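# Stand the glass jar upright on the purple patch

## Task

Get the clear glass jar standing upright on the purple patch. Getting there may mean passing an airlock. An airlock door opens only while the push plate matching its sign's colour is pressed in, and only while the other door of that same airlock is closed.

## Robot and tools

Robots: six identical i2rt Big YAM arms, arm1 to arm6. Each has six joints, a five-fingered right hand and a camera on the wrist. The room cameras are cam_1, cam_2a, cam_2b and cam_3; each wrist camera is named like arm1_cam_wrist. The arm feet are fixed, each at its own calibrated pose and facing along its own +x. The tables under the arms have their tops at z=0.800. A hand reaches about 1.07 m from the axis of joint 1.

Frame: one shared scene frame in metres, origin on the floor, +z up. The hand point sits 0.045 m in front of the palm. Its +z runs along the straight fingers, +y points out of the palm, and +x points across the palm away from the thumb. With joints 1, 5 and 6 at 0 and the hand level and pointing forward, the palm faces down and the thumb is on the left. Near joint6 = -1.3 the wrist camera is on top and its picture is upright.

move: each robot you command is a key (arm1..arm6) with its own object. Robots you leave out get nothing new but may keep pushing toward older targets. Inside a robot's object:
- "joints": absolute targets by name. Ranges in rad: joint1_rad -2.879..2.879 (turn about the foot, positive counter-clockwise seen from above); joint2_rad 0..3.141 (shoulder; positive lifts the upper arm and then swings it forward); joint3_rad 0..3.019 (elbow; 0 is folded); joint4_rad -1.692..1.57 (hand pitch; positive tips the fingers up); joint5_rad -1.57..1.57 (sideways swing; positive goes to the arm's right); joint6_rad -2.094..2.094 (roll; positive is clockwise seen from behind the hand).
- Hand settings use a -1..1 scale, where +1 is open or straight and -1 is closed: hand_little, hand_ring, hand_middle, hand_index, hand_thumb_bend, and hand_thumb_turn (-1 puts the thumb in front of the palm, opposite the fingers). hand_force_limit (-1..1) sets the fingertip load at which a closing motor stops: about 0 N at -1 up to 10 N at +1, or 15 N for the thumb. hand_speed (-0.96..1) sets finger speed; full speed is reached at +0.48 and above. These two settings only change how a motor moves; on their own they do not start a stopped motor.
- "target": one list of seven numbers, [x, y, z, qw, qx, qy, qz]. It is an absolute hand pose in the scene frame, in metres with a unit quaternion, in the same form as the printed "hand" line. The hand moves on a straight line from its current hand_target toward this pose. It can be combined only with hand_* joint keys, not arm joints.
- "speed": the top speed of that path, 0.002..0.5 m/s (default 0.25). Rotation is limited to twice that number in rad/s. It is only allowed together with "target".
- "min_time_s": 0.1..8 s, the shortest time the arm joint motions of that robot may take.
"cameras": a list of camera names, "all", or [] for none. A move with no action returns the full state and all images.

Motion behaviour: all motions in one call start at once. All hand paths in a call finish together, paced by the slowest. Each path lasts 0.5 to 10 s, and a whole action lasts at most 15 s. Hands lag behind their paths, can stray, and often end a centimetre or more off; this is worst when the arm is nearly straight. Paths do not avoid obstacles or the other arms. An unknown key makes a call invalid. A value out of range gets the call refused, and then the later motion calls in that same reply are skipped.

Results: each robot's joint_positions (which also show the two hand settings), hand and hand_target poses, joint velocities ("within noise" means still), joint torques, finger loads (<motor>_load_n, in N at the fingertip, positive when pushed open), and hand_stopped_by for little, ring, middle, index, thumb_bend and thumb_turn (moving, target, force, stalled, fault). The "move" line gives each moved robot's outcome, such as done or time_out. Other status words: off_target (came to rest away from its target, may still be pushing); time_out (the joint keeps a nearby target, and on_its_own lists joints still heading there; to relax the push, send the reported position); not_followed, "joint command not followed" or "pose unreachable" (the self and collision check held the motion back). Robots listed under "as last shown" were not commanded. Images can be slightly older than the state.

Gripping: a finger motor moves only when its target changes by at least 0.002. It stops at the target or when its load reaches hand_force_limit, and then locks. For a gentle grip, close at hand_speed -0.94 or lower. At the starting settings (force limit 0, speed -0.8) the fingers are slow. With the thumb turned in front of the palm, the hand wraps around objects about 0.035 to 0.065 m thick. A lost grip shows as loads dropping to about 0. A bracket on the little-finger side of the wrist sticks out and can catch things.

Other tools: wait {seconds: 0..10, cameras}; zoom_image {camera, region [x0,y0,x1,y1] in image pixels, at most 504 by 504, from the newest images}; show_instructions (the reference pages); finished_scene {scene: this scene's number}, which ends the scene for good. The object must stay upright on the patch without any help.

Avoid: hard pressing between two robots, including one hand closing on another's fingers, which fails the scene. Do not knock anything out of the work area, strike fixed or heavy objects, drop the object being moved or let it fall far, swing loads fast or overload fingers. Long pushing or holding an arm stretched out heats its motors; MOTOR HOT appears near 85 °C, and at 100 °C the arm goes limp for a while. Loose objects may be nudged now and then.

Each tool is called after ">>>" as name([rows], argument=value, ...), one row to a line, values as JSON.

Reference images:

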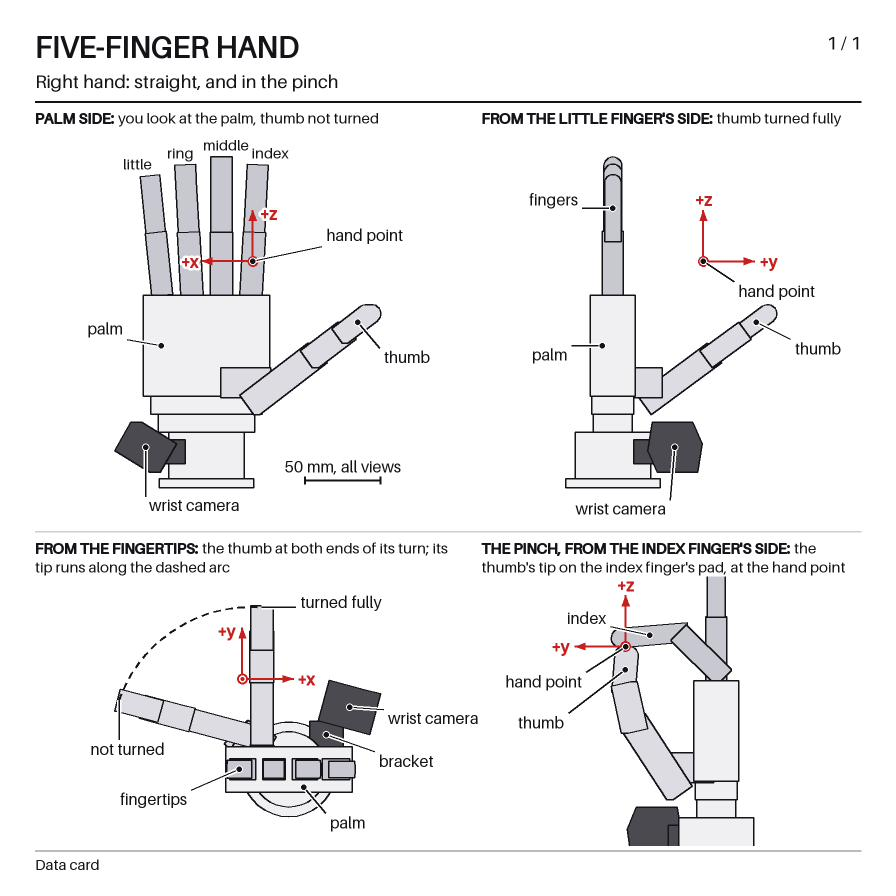

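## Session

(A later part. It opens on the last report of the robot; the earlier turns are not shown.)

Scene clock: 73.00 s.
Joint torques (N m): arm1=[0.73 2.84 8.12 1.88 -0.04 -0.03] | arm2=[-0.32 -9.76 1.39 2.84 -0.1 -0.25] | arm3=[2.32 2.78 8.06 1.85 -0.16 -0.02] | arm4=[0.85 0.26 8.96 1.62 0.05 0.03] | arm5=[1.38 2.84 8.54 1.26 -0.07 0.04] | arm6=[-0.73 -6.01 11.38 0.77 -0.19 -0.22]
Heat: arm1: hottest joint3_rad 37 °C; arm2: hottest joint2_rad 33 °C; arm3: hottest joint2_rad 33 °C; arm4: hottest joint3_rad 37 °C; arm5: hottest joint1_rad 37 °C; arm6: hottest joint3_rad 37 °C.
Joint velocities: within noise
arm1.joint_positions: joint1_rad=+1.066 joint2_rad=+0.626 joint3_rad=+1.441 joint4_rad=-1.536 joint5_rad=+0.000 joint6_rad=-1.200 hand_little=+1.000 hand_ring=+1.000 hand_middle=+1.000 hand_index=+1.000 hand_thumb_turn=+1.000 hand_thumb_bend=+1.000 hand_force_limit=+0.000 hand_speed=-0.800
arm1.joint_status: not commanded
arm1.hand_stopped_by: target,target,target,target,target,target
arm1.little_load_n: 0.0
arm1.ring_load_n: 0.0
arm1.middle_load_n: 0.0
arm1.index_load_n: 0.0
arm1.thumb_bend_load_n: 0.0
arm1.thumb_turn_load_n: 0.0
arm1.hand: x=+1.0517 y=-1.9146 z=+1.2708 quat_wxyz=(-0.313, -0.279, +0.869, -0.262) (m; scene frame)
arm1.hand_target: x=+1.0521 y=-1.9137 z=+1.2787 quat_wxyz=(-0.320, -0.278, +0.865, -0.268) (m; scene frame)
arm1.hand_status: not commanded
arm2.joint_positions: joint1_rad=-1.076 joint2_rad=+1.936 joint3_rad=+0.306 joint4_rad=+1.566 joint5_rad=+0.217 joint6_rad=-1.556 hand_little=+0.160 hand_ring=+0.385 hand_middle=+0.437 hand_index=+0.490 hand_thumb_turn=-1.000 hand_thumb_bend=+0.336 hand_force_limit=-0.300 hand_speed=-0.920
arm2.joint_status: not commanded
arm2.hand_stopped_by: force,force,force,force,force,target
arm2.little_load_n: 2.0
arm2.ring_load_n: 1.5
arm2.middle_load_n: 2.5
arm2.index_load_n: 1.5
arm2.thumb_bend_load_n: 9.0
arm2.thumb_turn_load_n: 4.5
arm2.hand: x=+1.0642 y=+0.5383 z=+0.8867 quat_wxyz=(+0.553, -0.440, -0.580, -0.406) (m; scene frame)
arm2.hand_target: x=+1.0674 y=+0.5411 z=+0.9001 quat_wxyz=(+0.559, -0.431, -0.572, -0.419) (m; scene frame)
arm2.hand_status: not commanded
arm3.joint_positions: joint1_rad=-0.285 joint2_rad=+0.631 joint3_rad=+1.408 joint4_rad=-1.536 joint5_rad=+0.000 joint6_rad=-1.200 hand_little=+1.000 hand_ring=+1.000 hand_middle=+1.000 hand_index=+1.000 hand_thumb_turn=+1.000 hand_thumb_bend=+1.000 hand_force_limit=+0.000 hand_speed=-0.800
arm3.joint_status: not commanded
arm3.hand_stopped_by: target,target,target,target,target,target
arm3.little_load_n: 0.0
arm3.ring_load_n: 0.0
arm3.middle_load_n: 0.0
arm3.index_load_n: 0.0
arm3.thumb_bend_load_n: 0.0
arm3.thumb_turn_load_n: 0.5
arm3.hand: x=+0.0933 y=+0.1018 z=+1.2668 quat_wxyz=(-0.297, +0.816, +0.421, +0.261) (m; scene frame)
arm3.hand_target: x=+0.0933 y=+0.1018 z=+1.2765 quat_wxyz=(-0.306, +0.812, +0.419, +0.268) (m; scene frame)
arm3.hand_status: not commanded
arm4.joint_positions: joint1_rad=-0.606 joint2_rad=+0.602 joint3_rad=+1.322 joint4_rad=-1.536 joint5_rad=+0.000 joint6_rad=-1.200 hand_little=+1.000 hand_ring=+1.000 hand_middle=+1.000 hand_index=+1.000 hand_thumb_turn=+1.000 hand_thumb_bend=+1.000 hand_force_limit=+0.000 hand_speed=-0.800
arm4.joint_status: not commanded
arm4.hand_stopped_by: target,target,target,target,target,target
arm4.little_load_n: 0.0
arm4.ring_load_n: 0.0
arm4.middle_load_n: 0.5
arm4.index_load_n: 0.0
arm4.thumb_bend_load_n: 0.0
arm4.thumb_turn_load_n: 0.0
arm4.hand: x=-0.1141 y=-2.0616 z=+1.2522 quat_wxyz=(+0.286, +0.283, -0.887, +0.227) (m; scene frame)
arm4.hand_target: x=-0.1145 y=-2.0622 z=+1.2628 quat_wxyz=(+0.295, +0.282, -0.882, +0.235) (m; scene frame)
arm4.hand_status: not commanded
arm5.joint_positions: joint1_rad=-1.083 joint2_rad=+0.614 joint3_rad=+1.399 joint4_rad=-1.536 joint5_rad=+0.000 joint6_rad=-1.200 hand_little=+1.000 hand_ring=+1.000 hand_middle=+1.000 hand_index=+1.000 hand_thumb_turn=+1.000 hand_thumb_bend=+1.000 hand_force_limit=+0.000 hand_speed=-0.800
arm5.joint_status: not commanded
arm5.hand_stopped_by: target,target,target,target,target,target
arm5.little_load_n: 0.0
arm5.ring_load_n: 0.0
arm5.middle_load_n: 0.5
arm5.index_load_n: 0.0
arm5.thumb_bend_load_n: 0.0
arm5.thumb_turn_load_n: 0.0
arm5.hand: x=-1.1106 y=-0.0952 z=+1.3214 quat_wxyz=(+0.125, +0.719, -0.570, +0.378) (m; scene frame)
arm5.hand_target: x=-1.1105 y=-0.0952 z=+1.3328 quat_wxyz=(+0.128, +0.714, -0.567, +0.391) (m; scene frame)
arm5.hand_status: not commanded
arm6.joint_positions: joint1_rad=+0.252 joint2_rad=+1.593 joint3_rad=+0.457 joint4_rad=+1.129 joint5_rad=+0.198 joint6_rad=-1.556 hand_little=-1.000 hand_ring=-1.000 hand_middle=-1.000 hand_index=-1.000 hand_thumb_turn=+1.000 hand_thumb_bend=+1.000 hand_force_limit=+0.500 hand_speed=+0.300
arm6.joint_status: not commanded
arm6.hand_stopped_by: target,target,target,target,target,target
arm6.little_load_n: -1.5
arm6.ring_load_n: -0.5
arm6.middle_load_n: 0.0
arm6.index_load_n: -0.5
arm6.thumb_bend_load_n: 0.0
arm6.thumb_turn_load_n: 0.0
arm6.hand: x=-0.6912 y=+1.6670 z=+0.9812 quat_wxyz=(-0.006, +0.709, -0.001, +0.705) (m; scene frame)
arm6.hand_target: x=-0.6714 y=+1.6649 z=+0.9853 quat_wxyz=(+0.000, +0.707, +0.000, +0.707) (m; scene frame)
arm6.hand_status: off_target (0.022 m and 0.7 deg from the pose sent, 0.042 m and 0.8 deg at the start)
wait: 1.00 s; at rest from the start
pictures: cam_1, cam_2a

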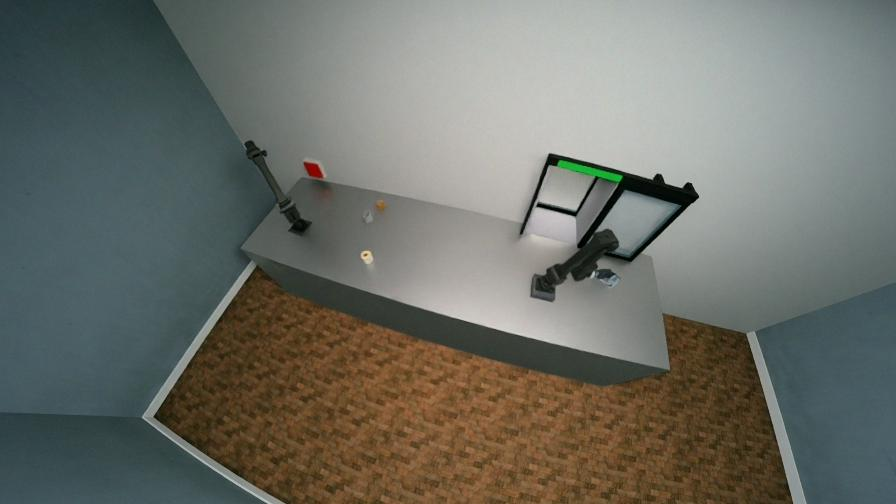

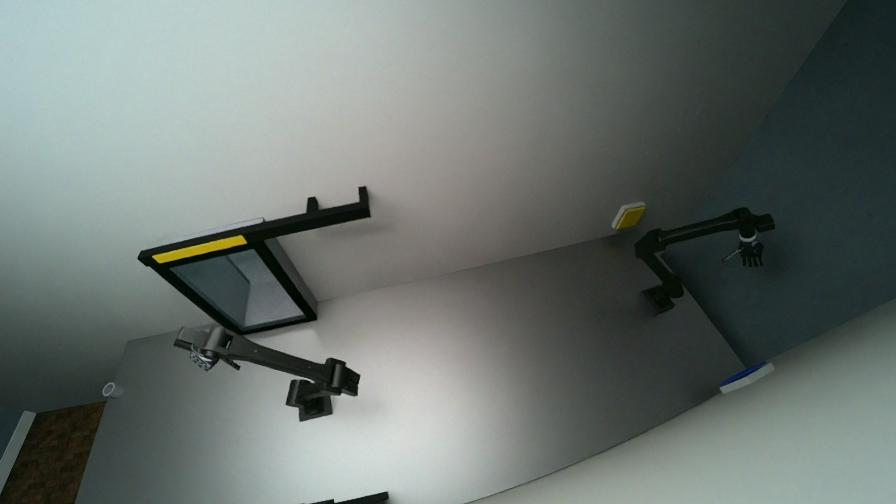

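>>> move(arm2={"target": [1.05, 0.47, 1.08, 0.566, -0.4236, -0.566, -0.4236], "speed": 0.25}, cameras=["cam_1"])

>>> zoom_image(camera="cam_1", region=[480, 130, 720, 300])

Scene clock: 76.60 s.
Joint torques (N m): arm1=[0.67 2.73 8.09 1.88 -0.03 -0.04] | arm2=[0.44 -3.31 14.01 1.89 -0.08 -0.02] | arm3=[2.43 2.84 8.06 1.84 -0.16 -0.02] | arm4=[1.14 0.44 9.05 1.69 0.05 0.04] | arm5=[1.2 2.78 8.53 1.28 -0.07 0.05] | arm6=[-1.2 -5.42 11.49 0.75 -0.2 -0.16]
Heat: arm1: hottest joint3_rad 37 °C; arm2: hottest joint2_rad 33 °C; arm3: hottest joint2_rad 33 °C; arm4: hottest joint3_rad 37 °C; arm5: hottest joint1_rad 37 °C; arm6: hottest joint3_rad 37 °C.
move: arm2 off_target
Joint velocities: within noise
arm1, arm3, arm4, arm5, arm6: as last shown
arm2.joint_positions: joint1_rad=-0.857 joint2_rad=+0.876 joint3_rad=+0.232 joint4_rad=+0.576 joint5_rad=+0.445 joint6_rad=-1.591 hand_little=+0.160 hand_ring=+0.385 hand_middle=+0.437 hand_index=+0.490 hand_thumb_turn=-1.000 hand_thumb_bend=+0.336 hand_force_limit=-0.300 hand_speed=-0.920
arm2.joint_status: not commanded
arm2.hand_stopped_by: force,force,force,force,force,target
arm2.little_load_n: 2.5
arm2.ring_load_n: 1.5
arm2.middle_load_n: 2.5
arm2.index_load_n: 2.0
arm2.thumb_bend_load_n: 9.0
arm2.thumb_turn_load_n: 4.5
arm2.hand: x=+1.0618 y=+0.4592 z=+1.0466 quat_wxyz=(+0.541, -0.428, -0.589, -0.422) (m; scene frame)
arm2.hand_target: x=+1.0512 y=+0.4682 z=+1.0801 quat_wxyz=(+0.566, -0.424, -0.566, -0.424) (m; scene frame)
arm2.hand_status: off_target (0.037 m and 3.9 deg from the pose sent, 0.205 m and 3.5 deg at the start)
arm3.thumb_turn_load_n: 0.0
arm4.middle_load_n: 0.0
arm5.ring_load_n: -0.5
arm5.middle_load_n: 0.0
arm6.little_load_n: -1.0
pictures: cam_1

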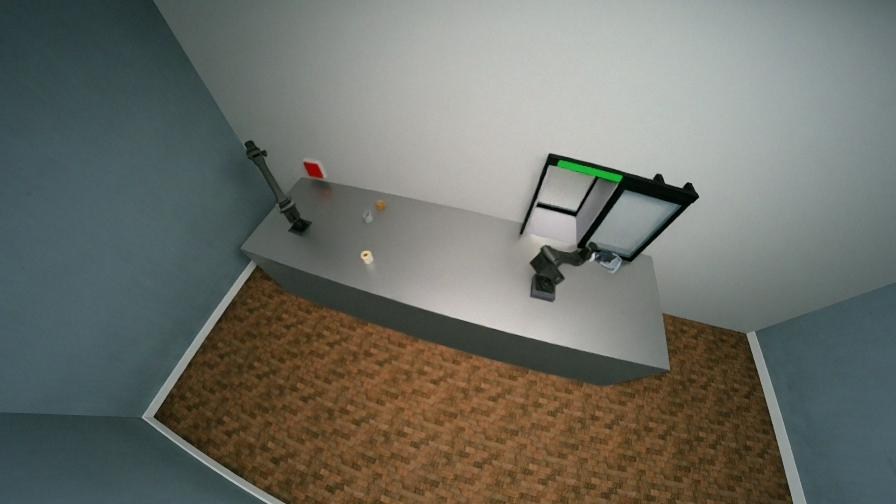

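Scaled by 2.100 from the camera's 896x504 image, which has a finer 1280x720 frame.

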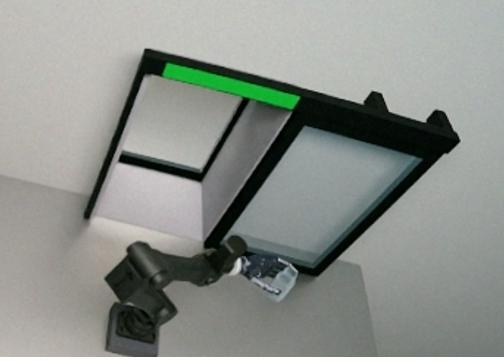

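>>> move(arm2={"target": [1.08, 0.42, 1.27, 0.566, -0.4236, -0.566, -0.4236], "speed": 0.25})

>>> move(arm2={"target": [0.91, 0.14, 1.27, 0.7071, 0, -0.7071, 0], "speed": 0.3}, cameras=["cam_1", "arm2_cam_wrist"])

>>> zoom_image(camera="cam_1", region=[480, 130, 720, 300])

Scene clock: 80.37 s.
Joint torques (N m): arm1=[0.73 2.84 8.1 1.89 -0.03 -0.03] | arm2=[0.21 0.5 15.94 1.8 0.09 0.03] | arm3=[2.43 2.78 8.06 1.87 -0.16 -0.02] | arm4=[0.67 0.21 9.02 1.69 0.04 0.04] | arm5=[1.2 2.78 8.54 1.26 -0.08 0.05] | arm6=[-0.97 -5.77 11.4 0.87 -0.2 -0.22]
Heat: arm1: hottest joint3_rad 37 °C; arm2: hottest joint2_rad 33 °C; arm3: hottest joint2_rad 33 °C; arm4: hottest joint3_rad 38 °C; arm5: hottest joint1_rad 37 °C; arm6: hottest joint3_rad 38 °C.
move: arm2 off_target
Joint velocities: within noise
arm1, arm3, arm4, arm5, arm6: as last shown
arm2.joint_positions: joint1_rad=-0.783 joint2_rad=+0.485 joint3_rad=+0.628 joint4_rad=-0.200 joint5_rad=+0.518 joint6_rad=-1.590 hand_little=+0.160 hand_ring=+0.385 hand_middle=+0.437 hand_index=+0.490 hand_thumb_turn=-1.000 hand_thumb_bend=+0.336 hand_force_limit=-0.300 hand_speed=-0.920
arm2.joint_status: not commanded
arm2.hand_stopped_by: force,force,force,force,force,target
arm2.little_load_n: 2.5
arm2.ring_load_n: 1.5
arm2.middle_load_n: 2.5
arm2.index_load_n: 2.0
arm2.thumb_bend_load_n: 8.5
arm2.thumb_turn_load_n: 4.5
arm2.hand: x=+1.0816 y=+0.4209 z=+1.2356 quat_wxyz=(+0.545, -0.426, -0.585, -0.424) (m; scene frame)
arm2.hand_target: x=+1.0809 y=+0.4188 z=+1.2691 quat_wxyz=(+0.566, -0.424, -0.566, -0.424) (m; scene frame)
arm2.hand_status: off_target (0.034 m and 3.3 deg from the pose sent, 0.227 m and 3.9 deg at the start)
arm5.ring_load_n: 0.0
arm6.little_load_n: -1.5
arm6.index_load_n: -1.0
pictures: none

Scene clock: 83.20 s.
Joint torques (N m): arm1=[0.73 2.9 8.12 1.88 -0.04 -0.04] | arm2=[0.67 2.84 13.82 3.28 -0.05 0.02] | arm3=[2.32 2.84 8.08 1.87 -0.16 -0.02] | arm4=[1.03 0.26 8.99 1.69 0.05 0.03] | arm5=[1.2 2.73 8.55 1.26 -0.06 0.04] | arm6=[-1.2 -5.77 11.36 0.81 -0.22 -0.18]
Heat: arm1: hottest joint3_rad 37 °C; arm2: hottest joint3_rad 34 °C; arm3: hottest joint2_rad 33 °C; arm4: hottest joint3_rad 38 °C; arm5: hottest joint1_rad 37 °C; arm6: hottest joint3_rad 38 °C.
move: arm2 off_target
Joint velocities: within noise
arm1, arm3, arm4, arm5, arm6: as last shown
arm2.joint_positions: joint1_rad=+0.194 joint2_rad=+0.246 joint3_rad=+0.628 joint4_rad=-0.467 joint5_rad=+0.214 joint6_rad=-1.575 hand_little=+0.160 hand_ring=+0.385 hand_middle=+0.437 hand_index=+0.490 hand_thumb_turn=-1.000 hand_thumb_bend=+0.336 hand_force_limit=-0.300 hand_speed=-0.920
arm2.joint_status: not commanded
arm2.hand_stopped_by: force,force,force,force,force,target
arm2.little_load_n: 2.5
arm2.ring_load_n: 1.5
arm2.middle_load_n: 2.5
arm2.index_load_n: 2.0
arm2.thumb_bend_load_n: 8.5
arm2.thumb_turn_load_n: 4.0
arm2.hand: x=+0.9097 y=+0.1425 z=+1.2380 quat_wxyz=(+0.683, +0.004, -0.731, -0.010) (m; scene frame)
arm2.hand_target: x=+0.9118 y=+0.1403 z=+1.2693 quat_wxyz=(+0.707, +0.000, -0.707, +0.000) (m; scene frame)
arm2.hand_status: off_target (0.032 m and 4.1 deg from the pose sent, 0.331 m and 74.0 deg at the start)
arm3.index_load_n: -0.5
arm6.little_load_n: -1.0
arm6.index_load_n: -0.5
pictures: arm2_cam_wrist, cam_1
camera_calibration:
arm2_cam_wrist: T_world_to_cam=[[0.0269226, 0.97324, 0.228208, -0.445517], [0.629379, 0.160859, -0.760267, 0.333997], [-0.776632, 0.164098, -0.608206, 1.55434], [0, 0, 0, 1]] pos_world=[1.00894, 0.124805, 1.30096]

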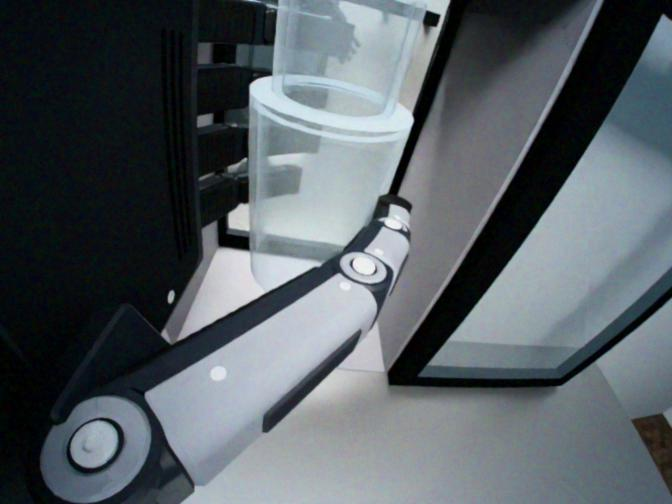

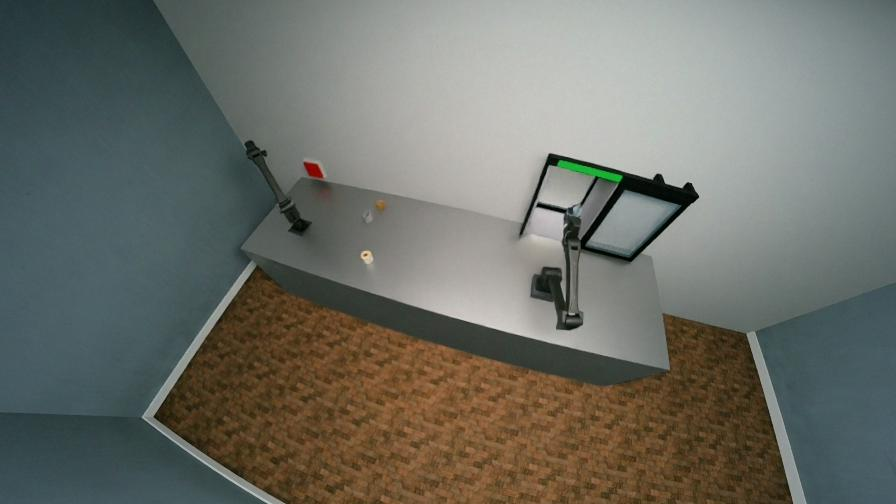

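Scaled by 2.100 from the camera's 896x504 image, which has a finer 1280x720 frame.

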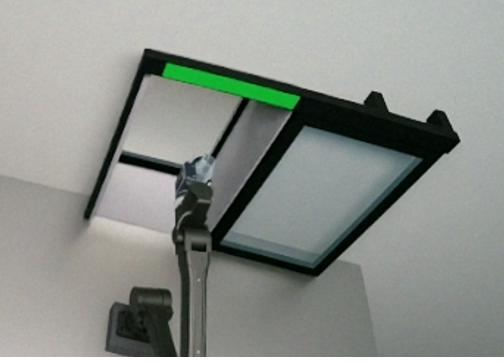

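>>> move(arm2={"target": [0.76, 0.136, 1.06, 0.665, 0, -0.7468, 0], "speed": 0.2})

>>> move(arm2={"target": [0.621, 0.136, 0.91, 0.655, 0, -0.7557, 0], "speed": 0.15}, cameras=["cam_1", "arm2_cam_wrist", "cam_2a"])

>>> zoom_image(camera="cam_2a", region=[120, 210, 340, 350])

Scene clock: 87.70 s.
Joint torques (N m): arm1=[0.79 2.78 8.1 1.88 -0.03 -0.04] | arm2=[-0.32 -2.67 9.78 3.11 -0.01 -0.01] | arm3=[2.43 2.84 8.09 1.85 -0.16 -0.02] | arm4=[0.91 0.32 8.99 1.66 0.05 0.03] | arm5=[1.32 2.67 8.55 1.25 -0.06 0.04] | arm6=[-1.14 -5.95 11.44 0.85 -0.2 -0.21]
Heat: arm1: hottest joint3_rad 38 °C; arm2: hottest joint3_rad 34 °C; arm3: hottest joint2_rad 33 °C; arm4: hottest joint3_rad 38 °C; arm5: hottest joint1_rad 37 °C; arm6: hottest joint3_rad 38 °C.
move: arm2 off_target
Joint velocities: within noise
arm1, arm3, arm4, arm5, arm6: as last shown
arm2.joint_positions: joint1_rad=+0.094 joint2_rad=+0.946 joint3_rad=+0.352 joint4_rad=+0.429 joint5_rad=+0.096 joint6_rad=-1.562 hand_little=+0.160 hand_ring=+0.385 hand_middle=+0.437 hand_index=+0.490 hand_thumb_turn=-1.000 hand_thumb_bend=+0.336 hand_force_limit=-0.300 hand_speed=-0.920
arm2.joint_status: not commanded
arm2.hand_stopped_by: force,force,force,force,force,target
arm2.little_load_n: 2.0
arm2.ring_load_n: 1.0
arm2.middle_load_n: 2.5
arm2.index_load_n: 2.0
arm2.thumb_bend_load_n: 9.0
arm2.thumb_turn_load_n: 4.0
arm2.hand: x=+0.7638 y=+0.1329 z=+1.0506 quat_wxyz=(+0.652, +0.005, -0.758, +0.001) (m; scene frame)
arm2.hand_target: x=+0.7603 y=+0.1359 z=+1.0600 quat_wxyz=(+0.665, +0.000, -0.747, +0.000) (m; scene frame)
arm2.hand_status: off_target (0.011 m and 2.0 deg from the pose sent, 0.233 m and 3.0 deg at the start)
arm3.index_load_n: 0.0
arm5.thumb_turn_load_n: 0.5
arm6.little_load_n: -1.5
arm6.index_load_n: -1.0
pictures: none

Scene clock: 89.87 s.
Joint torques (N m): arm1=[0.79 2.84 8.1 1.88 -0.03 -0.03] | arm2=[-0.85 -9.47 7.97 3.23 -0.09 -0.09] | arm3=[2.37 2.78 8.05 1.84 -0.16 -0.02] | arm4=[0.73 0.21 9.03 1.66 0.05 0.04] | arm5=[1.38 2.73 8.54 1.26 -0.06 0.04] | arm6=[-1.03 -5.48 11.38 0.81 -0.23 -0.19]
Heat: arm1: hottest joint3_rad 38 °C; arm2: hottest joint3_rad 35 °C; arm3: hottest joint3_rad 34 °C; arm4: hottest joint3_rad 38 °C; arm5: hottest joint1_rad 37 °C; arm6: hottest joint3_rad 38 °C.
move: arm2 off_target
Joint velocities: within noise
arm1, arm3, arm4, arm5, arm6: as last shown
arm2.joint_positions: joint1_rad=+0.059 joint2_rad=+1.817 joint3_rad=+0.562 joint4_rad=+1.039 joint5_rad=+0.063 joint6_rad=-1.562 hand_little=+0.160 hand_ring=+0.385 hand_middle=+0.437 hand_index=+0.490 hand_thumb_turn=-1.000 hand_thumb_bend=+0.336 hand_force_limit=-0.300 hand_speed=-0.920
arm2.joint_status: not commanded
arm2.hand_stopped_by: force,force,force,force,force,target
arm2.little_load_n: 2.5
arm2.ring_load_n: 1.5
arm2.middle_load_n: 2.5
arm2.index_load_n: 2.0
arm2.thumb_bend_load_n: 8.5
arm2.thumb_turn_load_n: 4.0
arm2.hand: x=+0.6385 y=+0.1328 z=+0.8936 quat_wxyz=(+0.633, +0.004, -0.774, +0.001) (m; scene frame)
arm2.hand_target: x=+0.6221 y=+0.1360 z=+0.9103 quat_wxyz=(+0.655, +0.000, -0.756, +0.000) (m; scene frame)
arm2.hand_status: off_target (0.024 m and 3.3 deg from the pose sent, 0.200 m and 0.7 deg at the start)
arm3.index_load_n: -0.5
arm4.thumb_bend_load_n: -0.5
arm5.index_load_n: -0.5
arm5.thumb_turn_load_n: 0.0
arm6.little_load_n: -1.0
arm6.ring_load_n: 0.0
arm6.index_load_n: -0.5
pictures: arm2_cam_wrist, cam_1, cam_2a
camera_calibration:
arm2_cam_wrist: T_world_to_cam=[[-0.0154535, 0.977162, 0.211935, -0.309079], [0.722504, 0.157436, -0.673203, 0.107513], [-0.691195, 0.14272, -0.708436, 1.17366], [0, 0, 0, 1]] pos_world=[0.728772, 0.117589, 0.969344]

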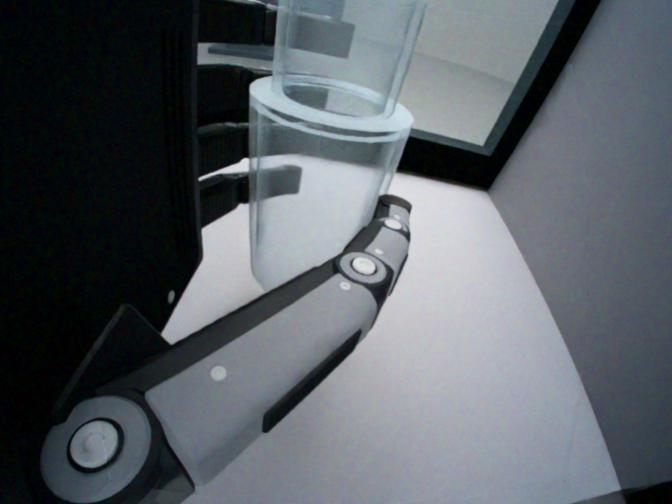

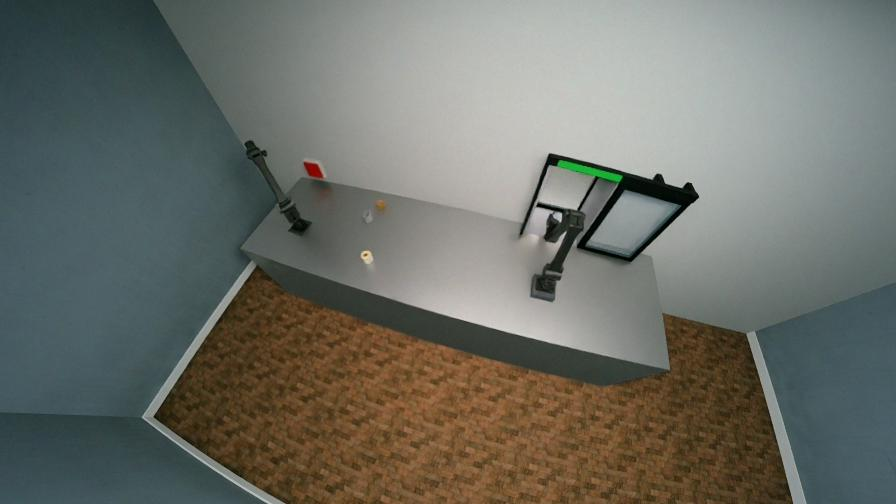

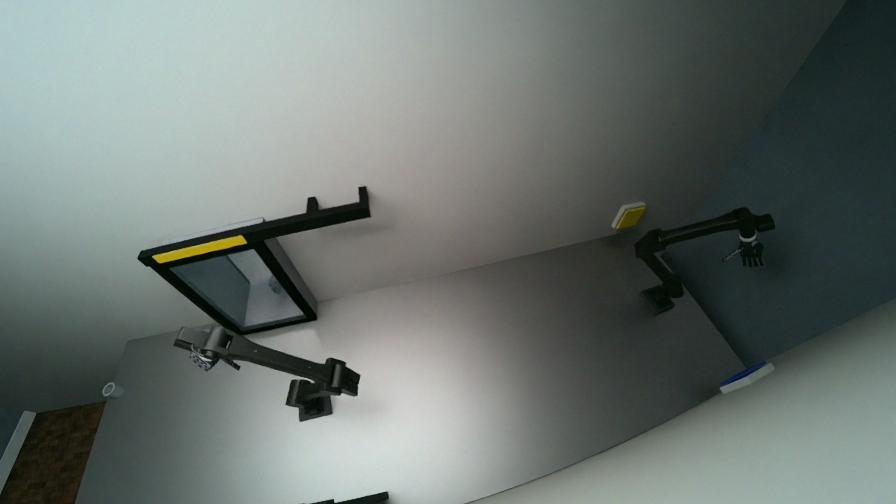

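Scaled by 2.291 from the camera's 896x504 image, which has a finer 1280x720 frame.

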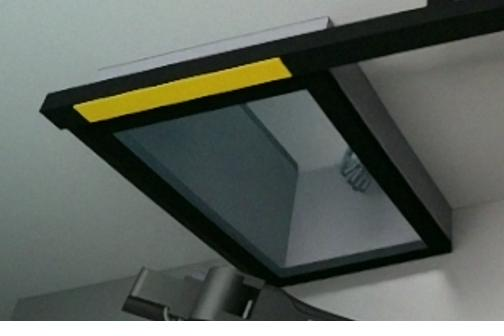

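>>> move(arm2={"target": [0.604, 0.139, 0.872, 0.677, 0, -0.736, 0], "speed": 0.1}, cameras=["arm2_cam_wrist"])

Scene clock: 91.80 s.
Joint torques (N m): arm1=[0.85 2.84 8.13 1.88 -0.03 -0.03] | arm2=[-0.91 -11.22 6.2 3.26 -0.06 -0.11] | arm3=[2.37 2.9 8.06 1.87 -0.16 -0.02] | arm4=[0.79 0.03 9.01 1.63 0.04 0.02] | arm5=[1.2 2.73 8.54 1.33 -0.07 0.05] | arm6=[-1.2 -5.89 11.28 0.9 -0.25 -0.2]
Heat: arm1: hottest joint3_rad 38 °C; arm2: hottest joint3_rad 35 °C; arm3: hottest joint3_rad 34 °C; arm4: hottest joint3_rad 38 °C; arm5: hottest joint1_rad 37 °C; arm6: hottest joint3_rad 38 °C.
move: arm2 off_target
Joint velocities: within noise
arm1, arm3, arm4, arm5, arm6: as last shown
arm2.joint_positions: joint1_rad=+0.049 joint2_rad=+2.018 joint3_rad=+0.623 joint4_rad=+1.244 joint5_rad=+0.054 joint6_rad=-1.562 hand_little=+0.160 hand_ring=+0.385 hand_middle=+0.437 hand_index=+0.490 hand_thumb_turn=-1.000 hand_thumb_bend=+0.336 hand_force_limit=-0.300 hand_speed=-0.920
arm2.joint_status: not commanded
arm2.hand_stopped_by: force,force,force,force,force,target
arm2.little_load_n: 2.0
arm2.ring_load_n: 1.5
arm2.middle_load_n: 2.5
arm2.index_load_n: 2.0
arm2.thumb_bend_load_n: 9.0
arm2.thumb_turn_load_n: 4.5
arm2.hand: x=+0.6177 y=+0.1353 z=+0.8585 quat_wxyz=(+0.658, +0.001, -0.753, +0.003) (m; scene frame)
arm2.hand_target: x=+0.6048 y=+0.1390 z=+0.8722 quat_wxyz=(+0.677, +0.000, -0.736, +0.000) (m; scene frame)
arm2.hand_status: off_target (0.020 m and 3.0 deg from the pose sent, 0.041 m and 6.7 deg at the start)
arm3.index_load_n: 0.0
arm4.thumb_bend_load_n: 0.0
arm5.index_load_n: 0.0
arm6.ring_load_n: -0.5
pictures: arm2_cam_wrist
camera_calibration:
arm2_cam_wrist: T_world_to_cam=[[-0.000696737, 0.978382, 0.206802, -0.309299], [0.677658, 0.15254, -0.719383, 0.16662], [-0.735377, 0.13964, -0.663115, 1.12288], [0, 0, 0, 1]] pos_world=[0.712615, 0.120397, 0.928427]

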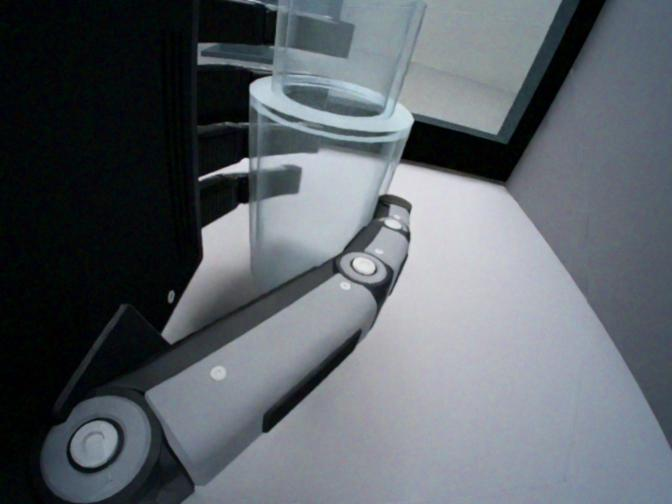

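>>> move(arm2={"target": [0.604, 0.139, 0.858, 0.677, 0, -0.736, 0], "speed": 0.05}, cameras=["arm2_cam_wrist"])

Scene clock: 93.23 s.
Joint torques (N m): arm1=[0.67 2.84 8.14 1.87 -0.03 -0.04] | arm2=[-0.5 -11.22 5.82 3.06 -0.1 -0.07] | arm3=[2.37 2.78 8.08 1.84 -0.16 -0.02] | arm4=[0.85 0.26 9.01 1.65 0.05 0.03] | arm5=[1.14 2.73 8.53 1.28 -0.06 0.05] | arm6=[-1.08 -5.95 11.52 0.91 -0.22 -0.22]
Heat: arm1: hottest joint3_rad 38 °C; arm2: hottest joint3_rad 35 °C; arm3: hottest joint3_rad 34 °C; arm4: hottest joint3_rad 38 °C; arm5: hottest joint1_rad 37 °C; arm6: hottest joint3_rad 38 °C.
move: arm2 off_target
Joint velocities: within noise
arm1, arm3, arm4, arm5, arm6: as last shown
arm1.ring_load_n: -0.5
arm2.joint_positions: joint1_rad=+0.049 joint2_rad=+2.061 joint3_rad=+0.634 joint4_rad=+1.285 joint5_rad=+0.054 joint6_rad=-1.562 hand_little=+0.160 hand_ring=+0.385 hand_middle=+0.437 hand_index=+0.490 hand_thumb_turn=-1.000 hand_thumb_bend=+0.336 hand_force_limit=-0.300 hand_speed=-0.920
arm2.joint_status: not commanded
arm2.hand_stopped_by: force,force,force,force,force,target
arm2.little_load_n: 2.5
arm2.ring_load_n: 1.5
arm2.middle_load_n: 2.5
arm2.index_load_n: 1.5
arm2.thumb_bend_load_n: 8.5
arm2.thumb_turn_load_n: 4.0
arm2.hand: x=+0.6161 y=+0.1353 z=+0.8488 quat_wxyz=(+0.661, +0.001, -0.751, +0.003) (m; scene frame)
arm2.hand_target: x=+0.6047 y=+0.1391 z=+0.8580 quat_wxyz=(+0.677, +0.000, -0.736, +0.000) (m; scene frame)
arm2.hand_status: off_target (0.016 m and 2.5 deg from the pose sent, 0.014 m and 3.0 deg at the start)
arm3.thumb_turn_load_n: 0.5
pictures: arm2_cam_wrist
camera_calibration:
arm2_cam_wrist: T_world_to_cam=[[0.00114331, 0.978518, 0.20616, -0.307958], [0.671365, 0.15204, -0.725364, 0.169723], [-0.741126, 0.139238, -0.656768, 1.11348], [0, 0, 0, 1]] pos_world=[0.711634, 0.120499, 0.917897]

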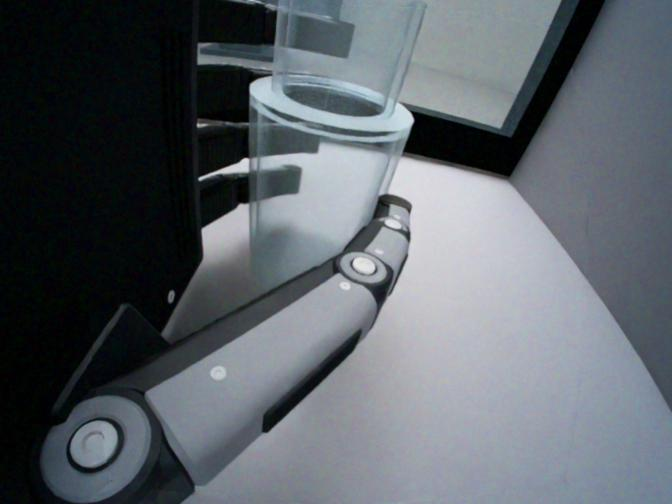

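>>> move(arm2={"target": [0.604, 0.139, 0.849, 0.675, 0, -0.738, 0], "speed": 0.05}, cameras=["arm2_cam_wrist"])

Scene clock: 94.57 s.
Joint torques (N m): arm1=[0.73 2.84 8.08 1.88 -0.03 -0.04] | arm2=[-0.38 -10.7 5.57 2.77 -0.1 -0.11] | arm3=[2.37 2.78 8.08 1.85 -0.16 -0.02] | arm4=[0.91 0.26 9.05 1.69 0.05 0.03] | arm5=[1.2 2.67 8.55 1.29 -0.05 0.04] | arm6=[-0.5 -5.6 11.33 0.9 -0.19 -0.17]
Heat: arm1: hottest joint3_rad 38 °C; arm2: hottest joint3_rad 34 °C; arm3: hottest joint3_rad 34 °C; arm4: hottest joint3_rad 38 °C; arm5: hottest joint3_rad 38 °C; arm6: hottest joint3_rad 38 °C.
move: arm2 done
Joint velocities: within noise
arm1.joint_positions: joint1_rad=+1.066 joint2_rad=+0.626 joint3_rad=+1.441 joint4_rad=-1.536 joint5_rad=+0.000 joint6_rad=-1.200 hand_little=+1.000 hand_ring=+1.000 hand_middle=+1.000 hand_index=+1.000 hand_thumb_turn=+1.000 hand_thumb_bend=+1.000 hand_force_limit=+0.000 hand_speed=-0.800
arm1.joint_status: not commanded
arm1.hand_stopped_by: target,target,target,target,target,target
arm1.little_load_n: 0.0
arm1.ring_load_n: 0.0
arm1.middle_load_n: 0.0
arm1.index_load_n: 0.0
arm1.thumb_bend_load_n: 0.0
arm1.thumb_turn_load_n: 0.0
arm1.hand: x=+1.0517 y=-1.9146 z=+1.2708 quat_wxyz=(-0.313, -0.279, +0.869, -0.262) (m; scene frame)
arm1.hand_target: x=+1.0521 y=-1.9137 z=+1.2787 quat_wxyz=(-0.320, -0.278, +0.865, -0.268) (m; scene frame)
arm1.hand_status: not commanded
arm2.joint_positions: joint1_rad=+0.049 joint2_rad=+2.079 joint3_rad=+0.643 joint4_rad=+1.310 joint5_rad=+0.054 joint6_rad=-1.562 hand_little=+0.160 hand_ring=+0.385 hand_middle=+0.437 hand_index=+0.490 hand_thumb_turn=-1.000 hand_thumb_bend=+0.336 hand_force_limit=-0.300 hand_speed=-0.920
arm2.joint_status: not commanded
arm2.hand_stopped_by: force,force,force,force,force,target
arm2.little_load_n: 3.5
arm2.ring_load_n: 1.5
arm2.middle_load_n: 2.0
arm2.index_load_n: 0.5
arm2.thumb_bend_load_n: 9.0
arm2.thumb_turn_load_n: 2.5
arm2.hand: x=+0.6127 y=+0.1351 z=+0.8485 quat_wxyz=(+0.667, +0.001, -0.745, +0.003) (m; scene frame)
arm2.hand_target: x=+0.6044 y=+0.1391 z=+0.8489 quat_wxyz=(+0.675, +0.000, -0.738, +0.000) (m; scene frame)
arm2.hand_status: done (0.010 m and 1.3 deg from the pose sent, 0.013 m and 2.2 deg at the start)
arm3.joint_positions: joint1_rad=-0.285 joint2_rad=+0.631 joint3_rad=+1.408 joint4_rad=-1.536 joint5_rad=+0.000 joint6_rad=-1.200 hand_little=+1.000 hand_ring=+1.000 hand_middle=+1.000 hand_index=+1.000 hand_thumb_turn=+1.000 hand_thumb_bend=+1.000 hand_force_limit=+0.000 hand_speed=-0.800
arm3.joint_status: not commanded
arm3.hand_stopped_by: target,target,target,target,target,target
arm3.little_load_n: 0.0
arm3.ring_load_n: 0.0
arm3.middle_load_n: 0.0
arm3.index_load_n: 0.0
arm3.thumb_bend_load_n: 0.0
arm3.thumb_turn_load_n: 0.0
arm3.hand: x=+0.0933 y=+0.1018 z=+1.2668 quat_wxyz=(-0.297, +0.816, +0.421, +0.261) (m; scene frame)
arm3.hand_target: x=+0.0933 y=+0.1018 z=+1.2765 quat_wxyz=(-0.306, +0.812, +0.419, +0.268) (m; scene frame)
arm3.hand_status: not commanded
arm4.joint_positions: joint1_rad=-0.606 joint2_rad=+0.602 joint3_rad=+1.322 joint4_rad=-1.536 joint5_rad=+0.000 joint6_rad=-1.200 hand_little=+1.000 hand_ring=+1.000 hand_middle=+1.000 hand_index=+1.000 hand_thumb_turn=+1.000 hand_thumb_bend=+1.000 hand_force_limit=+0.000 hand_speed=-0.800
arm4.joint_status: not commanded
arm4.hand_stopped_by: target,target,target,target,target,target
arm4.little_load_n: 0.0
arm4.ring_load_n: 0.0
arm4.middle_load_n: 0.0
arm4.index_load_n: 0.0
arm4.thumb_bend_load_n: 0.0
arm4.thumb_turn_load_n: 0.0
arm4.hand: x=-0.1141 y=-2.0616 z=+1.2522 quat_wxyz=(+0.286, +0.283, -0.887, +0.227) (m; scene frame)
arm4.hand_target: x=-0.1145 y=-2.0622 z=+1.2628 quat_wxyz=(+0.295, +0.282, -0.882, +0.235) (m; scene frame)
arm4.hand_status: not commanded
arm5.joint_positions: joint1_rad=-1.083 joint2_rad=+0.614 joint3_rad=+1.399 joint4_rad=-1.536 joint5_rad=+0.000 joint6_rad=-1.200 hand_little=+1.000 hand_ring=+1.000 hand_middle=+1.000 hand_index=+1.000 hand_thumb_turn=+1.000 hand_thumb_bend=+1.000 hand_force_limit=+0.000 hand_speed=-0.800
arm5.joint_status: not commanded
arm5.hand_stopped_by: target,target,target,target,target,target
arm5.little_load_n: 0.0
arm5.ring_load_n: 0.0
arm5.middle_load_n: 0.0
arm5.index_load_n: 0.0
arm5.thumb_bend_load_n: 0.0
arm5.thumb_turn_load_n: 0.0
arm5.hand: x=-1.1106 y=-0.0952 z=+1.3214 quat_wxyz=(+0.125, +0.719, -0.570, +0.378) (m; scene frame)
arm5.hand_target: x=-1.1105 y=-0.0952 z=+1.3328 quat_wxyz=(+0.128, +0.714, -0.567, +0.391) (m; scene frame)
arm5.hand_status: not commanded
arm6.joint_positions: joint1_rad=+0.252 joint2_rad=+1.593 joint3_rad=+0.457 joint4_rad=+1.129 joint5_rad=+0.198 joint6_rad=-1.556 hand_little=-1.000 hand_ring=-1.000 hand_middle=-1.000 hand_index=-1.000 hand_thumb_turn=+1.000 hand_thumb_bend=+1.000 hand_force_limit=+0.500 hand_speed=+0.300
arm6.joint_status: not commanded
arm6.hand_stopped_by: target,target,target,target,target,target
arm6.little_load_n: -1.0
arm6.ring_load_n: -0.5
arm6.middle_load_n: 0.0
arm6.index_load_n: -0.5
arm6.thumb_bend_load_n: 0.0
arm6.thumb_turn_load_n: 0.0
arm6.hand: x=-0.6912 y=+1.6670 z=+0.9812 quat_wxyz=(-0.006, +0.709, -0.001, +0.705) (m; scene frame)
arm6.hand_target: x=-0.6714 y=+1.6649 z=+0.9853 quat_wxyz=(+0.000, +0.707, +0.000, +0.707) (m; scene frame)
arm6.hand_status: not commanded
pictures: arm2_cam_wrist
camera_calibration:
arm2_cam_wrist: T_world_to_cam=[[0.00454207, 0.97871, 0.205199, -0.308932], [0.659372, 0.151341, -0.736427, 0.188587], [-0.751803, 0.138647, -0.644647, 1.10722], [0, 0, 0, 1]] pos_world=[0.709468, 0.1203, 0.91604]

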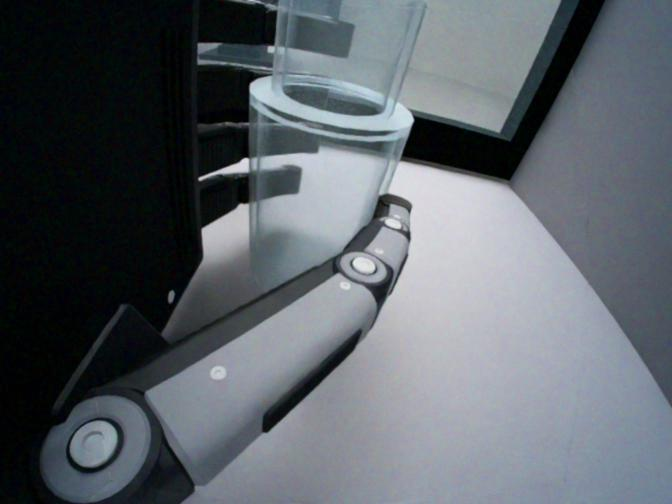

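>>> move(arm2={"joints": {"hand_thumb_bend": 1, "hand_little": 1, "hand_ring": 1, "hand_middle": 1, "hand_index": 1, "hand_speed": -0.6}}, cameras=["arm2_cam_wrist"])

>>> move(arm2={"target": [0.74, 0.142, 0.875, 0.675, 0, -0.738, 0], "speed": 0.15}, cameras=["arm2_cam_wrist"])

Scene clock: 97.20 s.
Joint torques (N m): arm1=[0.79 2.9 8.1 1.88 -0.04 -0.04] | arm2=[-0.26 -10.17 5.24 2.62 -0.07 -0.08] | arm3=[2.37 2.78 8.06 1.84 -0.16 -0.02] | arm4=[0.85 0.32 8.99 1.65 0.05 0.03] | arm5=[1.14 2.73 8.55 1.26 -0.06 0.03] | arm6=[-1.2 -5.48 11.22 0.84 -0.24 -0.18]
Heat: arm1: hottest joint3_rad 38 °C; arm2: hottest joint3_rad 34 °C; arm3: hottest joint3_rad 34 °C; arm4: hottest joint3_rad 38 °C; arm5: hottest joint3_rad 38 °C; arm6: hottest joint3_rad 38 °C.
move: arm2 done
Joint velocities: within noise
arm1, arm3, arm4, arm5, arm6: as last shown
arm2.joint_positions: joint1_rad=+0.049 joint2_rad=+2.082 joint3_rad=+0.648 joint4_rad=+1.310 joint5_rad=+0.053 joint6_rad=-1.562 hand_little=+1.000 hand_ring=+1.000 hand_middle=+1.000 hand_index=+1.000 hand_thumb_turn=-1.000 hand_thumb_bend=+1.000 hand_force_limit=-0.300 hand_speed=-0.600
arm2.joint_status: all done
arm2.hand_stopped_by: target,target,target,target,target,target
arm2.little_load_n: 0.0
arm2.ring_load_n: 0.0
arm2.middle_load_n: 0.0
arm2.index_load_n: 0.0
arm2.thumb_bend_load_n: 0.0
arm2.thumb_turn_load_n: 0.5
arm2.hand: x=+0.6109 y=+0.1350 z=+0.8484 quat_wxyz=(+0.668, +0.001, -0.744, +0.003) (m; scene frame)
arm2.hand_target: x=+0.6043 y=+0.1391 z=+0.8492 quat_wxyz=(+0.675, +0.000, -0.738, +0.000) (m; scene frame)
arm2.hand_status: not commanded
pictures: arm2_cam_wrist
camera_calibration:
arm2_cam_wrist: T_world_to_cam=[[0.00464728, 0.978755, 0.204978, -0.308643], [0.657694, 0.151416, -0.73791, 0.19203], [-0.753271, 0.138242, -0.643018, 1.10536], [0, 0, 0, 1]] pos_world=[0.707773, 0.120202, 0.915732]

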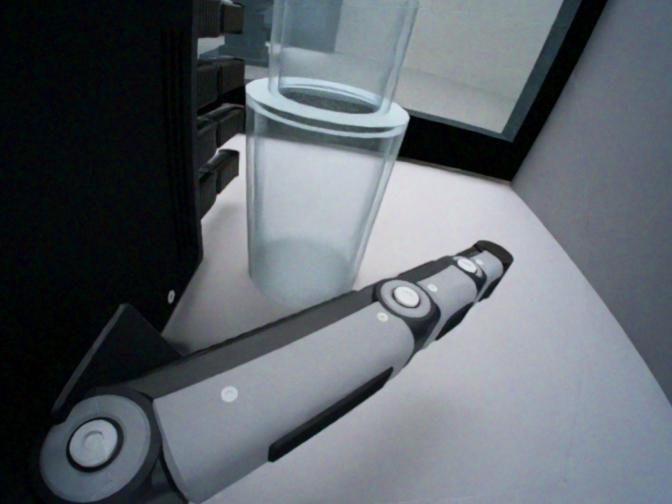

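Scene clock: 98.83 s.
Joint torques (N m): arm1=[0.79 2.78 8.09 1.87 -0.03 -0.04] | arm2=[0.32 -9.76 0.58 2.81 0.04 -0.05] | arm3=[2.37 2.78 8.06 1.85 -0.17 -0.02] | arm4=[0.85 0.15 9.06 1.66 0.04 0.03] | arm5=[1.32 2.84 8.54 1.28 -0.07 0.05] | arm6=[-0.97 -5.71 11.47 0.76 -0.22 -0.18]
Heat: arm1: hottest joint3_rad 38 °C; arm2: hottest joint3_rad 34 °C; arm3: hottest joint3_rad 34 °C; arm4: hottest joint3_rad 38 °C; arm5: hottest joint3_rad 38 °C; arm6: hottest joint3_rad 38 °C.
move: arm2 done
Joint velocities: within noise
arm1, arm3, arm4, arm5, arm6: as last shown
arm1.little_load_n: -0.5
arm2.joint_positions: joint1_rad=+0.049 joint2_rad=+1.987 joint3_rad=+0.294 joint4_rad=+1.563 joint5_rad=+0.065 joint6_rad=-1.562 hand_little=+1.000 hand_ring=+1.000 hand_middle=+1.000 hand_index=+1.000 hand_thumb_turn=-1.000 hand_thumb_bend=+1.000 hand_force_limit=-0.300 hand_speed=-0.600
arm2.joint_status: not commanded
arm2.hand_stopped_by: target,target,target,target,target,target
arm2.little_load_n: 0.0
arm2.ring_load_n: 0.0
arm2.middle_load_n: 0.0
arm2.index_load_n: 0.0
arm2.thumb_bend_load_n: 0.0
arm2.thumb_turn_load_n: 0.5
arm2.hand: x=+0.7402 y=+0.1450 z=+0.8660 quat_wxyz=(+0.665, -0.003, -0.746, -0.001) (m; scene frame)
arm2.hand_target: x=+0.7399 y=+0.1421 z=+0.8749 quat_wxyz=(+0.675, +0.000, -0.738, +0.000) (m; scene frame)
arm2.hand_status: done (0.009 m and 1.5 deg from the pose sent, 0.132 m and 1.2 deg at the start)
arm4.middle_load_n: -0.5
arm5.thumb_bend_load_n: -0.5
pictures: arm2_cam_wrist
camera_calibration:
arm2_cam_wrist: T_world_to_cam=[[0.0148056, 0.978279, 0.206761, -0.331645], [0.664106, 0.144965, -0.73345, 0.110824], [-0.747492, 0.148171, -0.647535, 1.2109], [0, 0, 0, 1]] pos_world=[0.836448, 0.128957, 0.933953]

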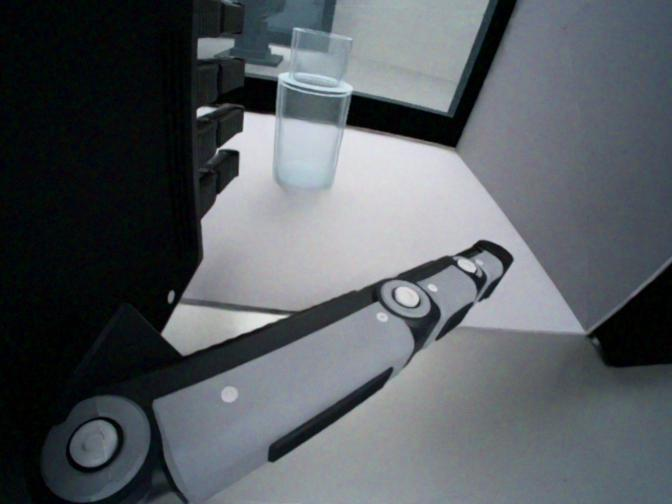

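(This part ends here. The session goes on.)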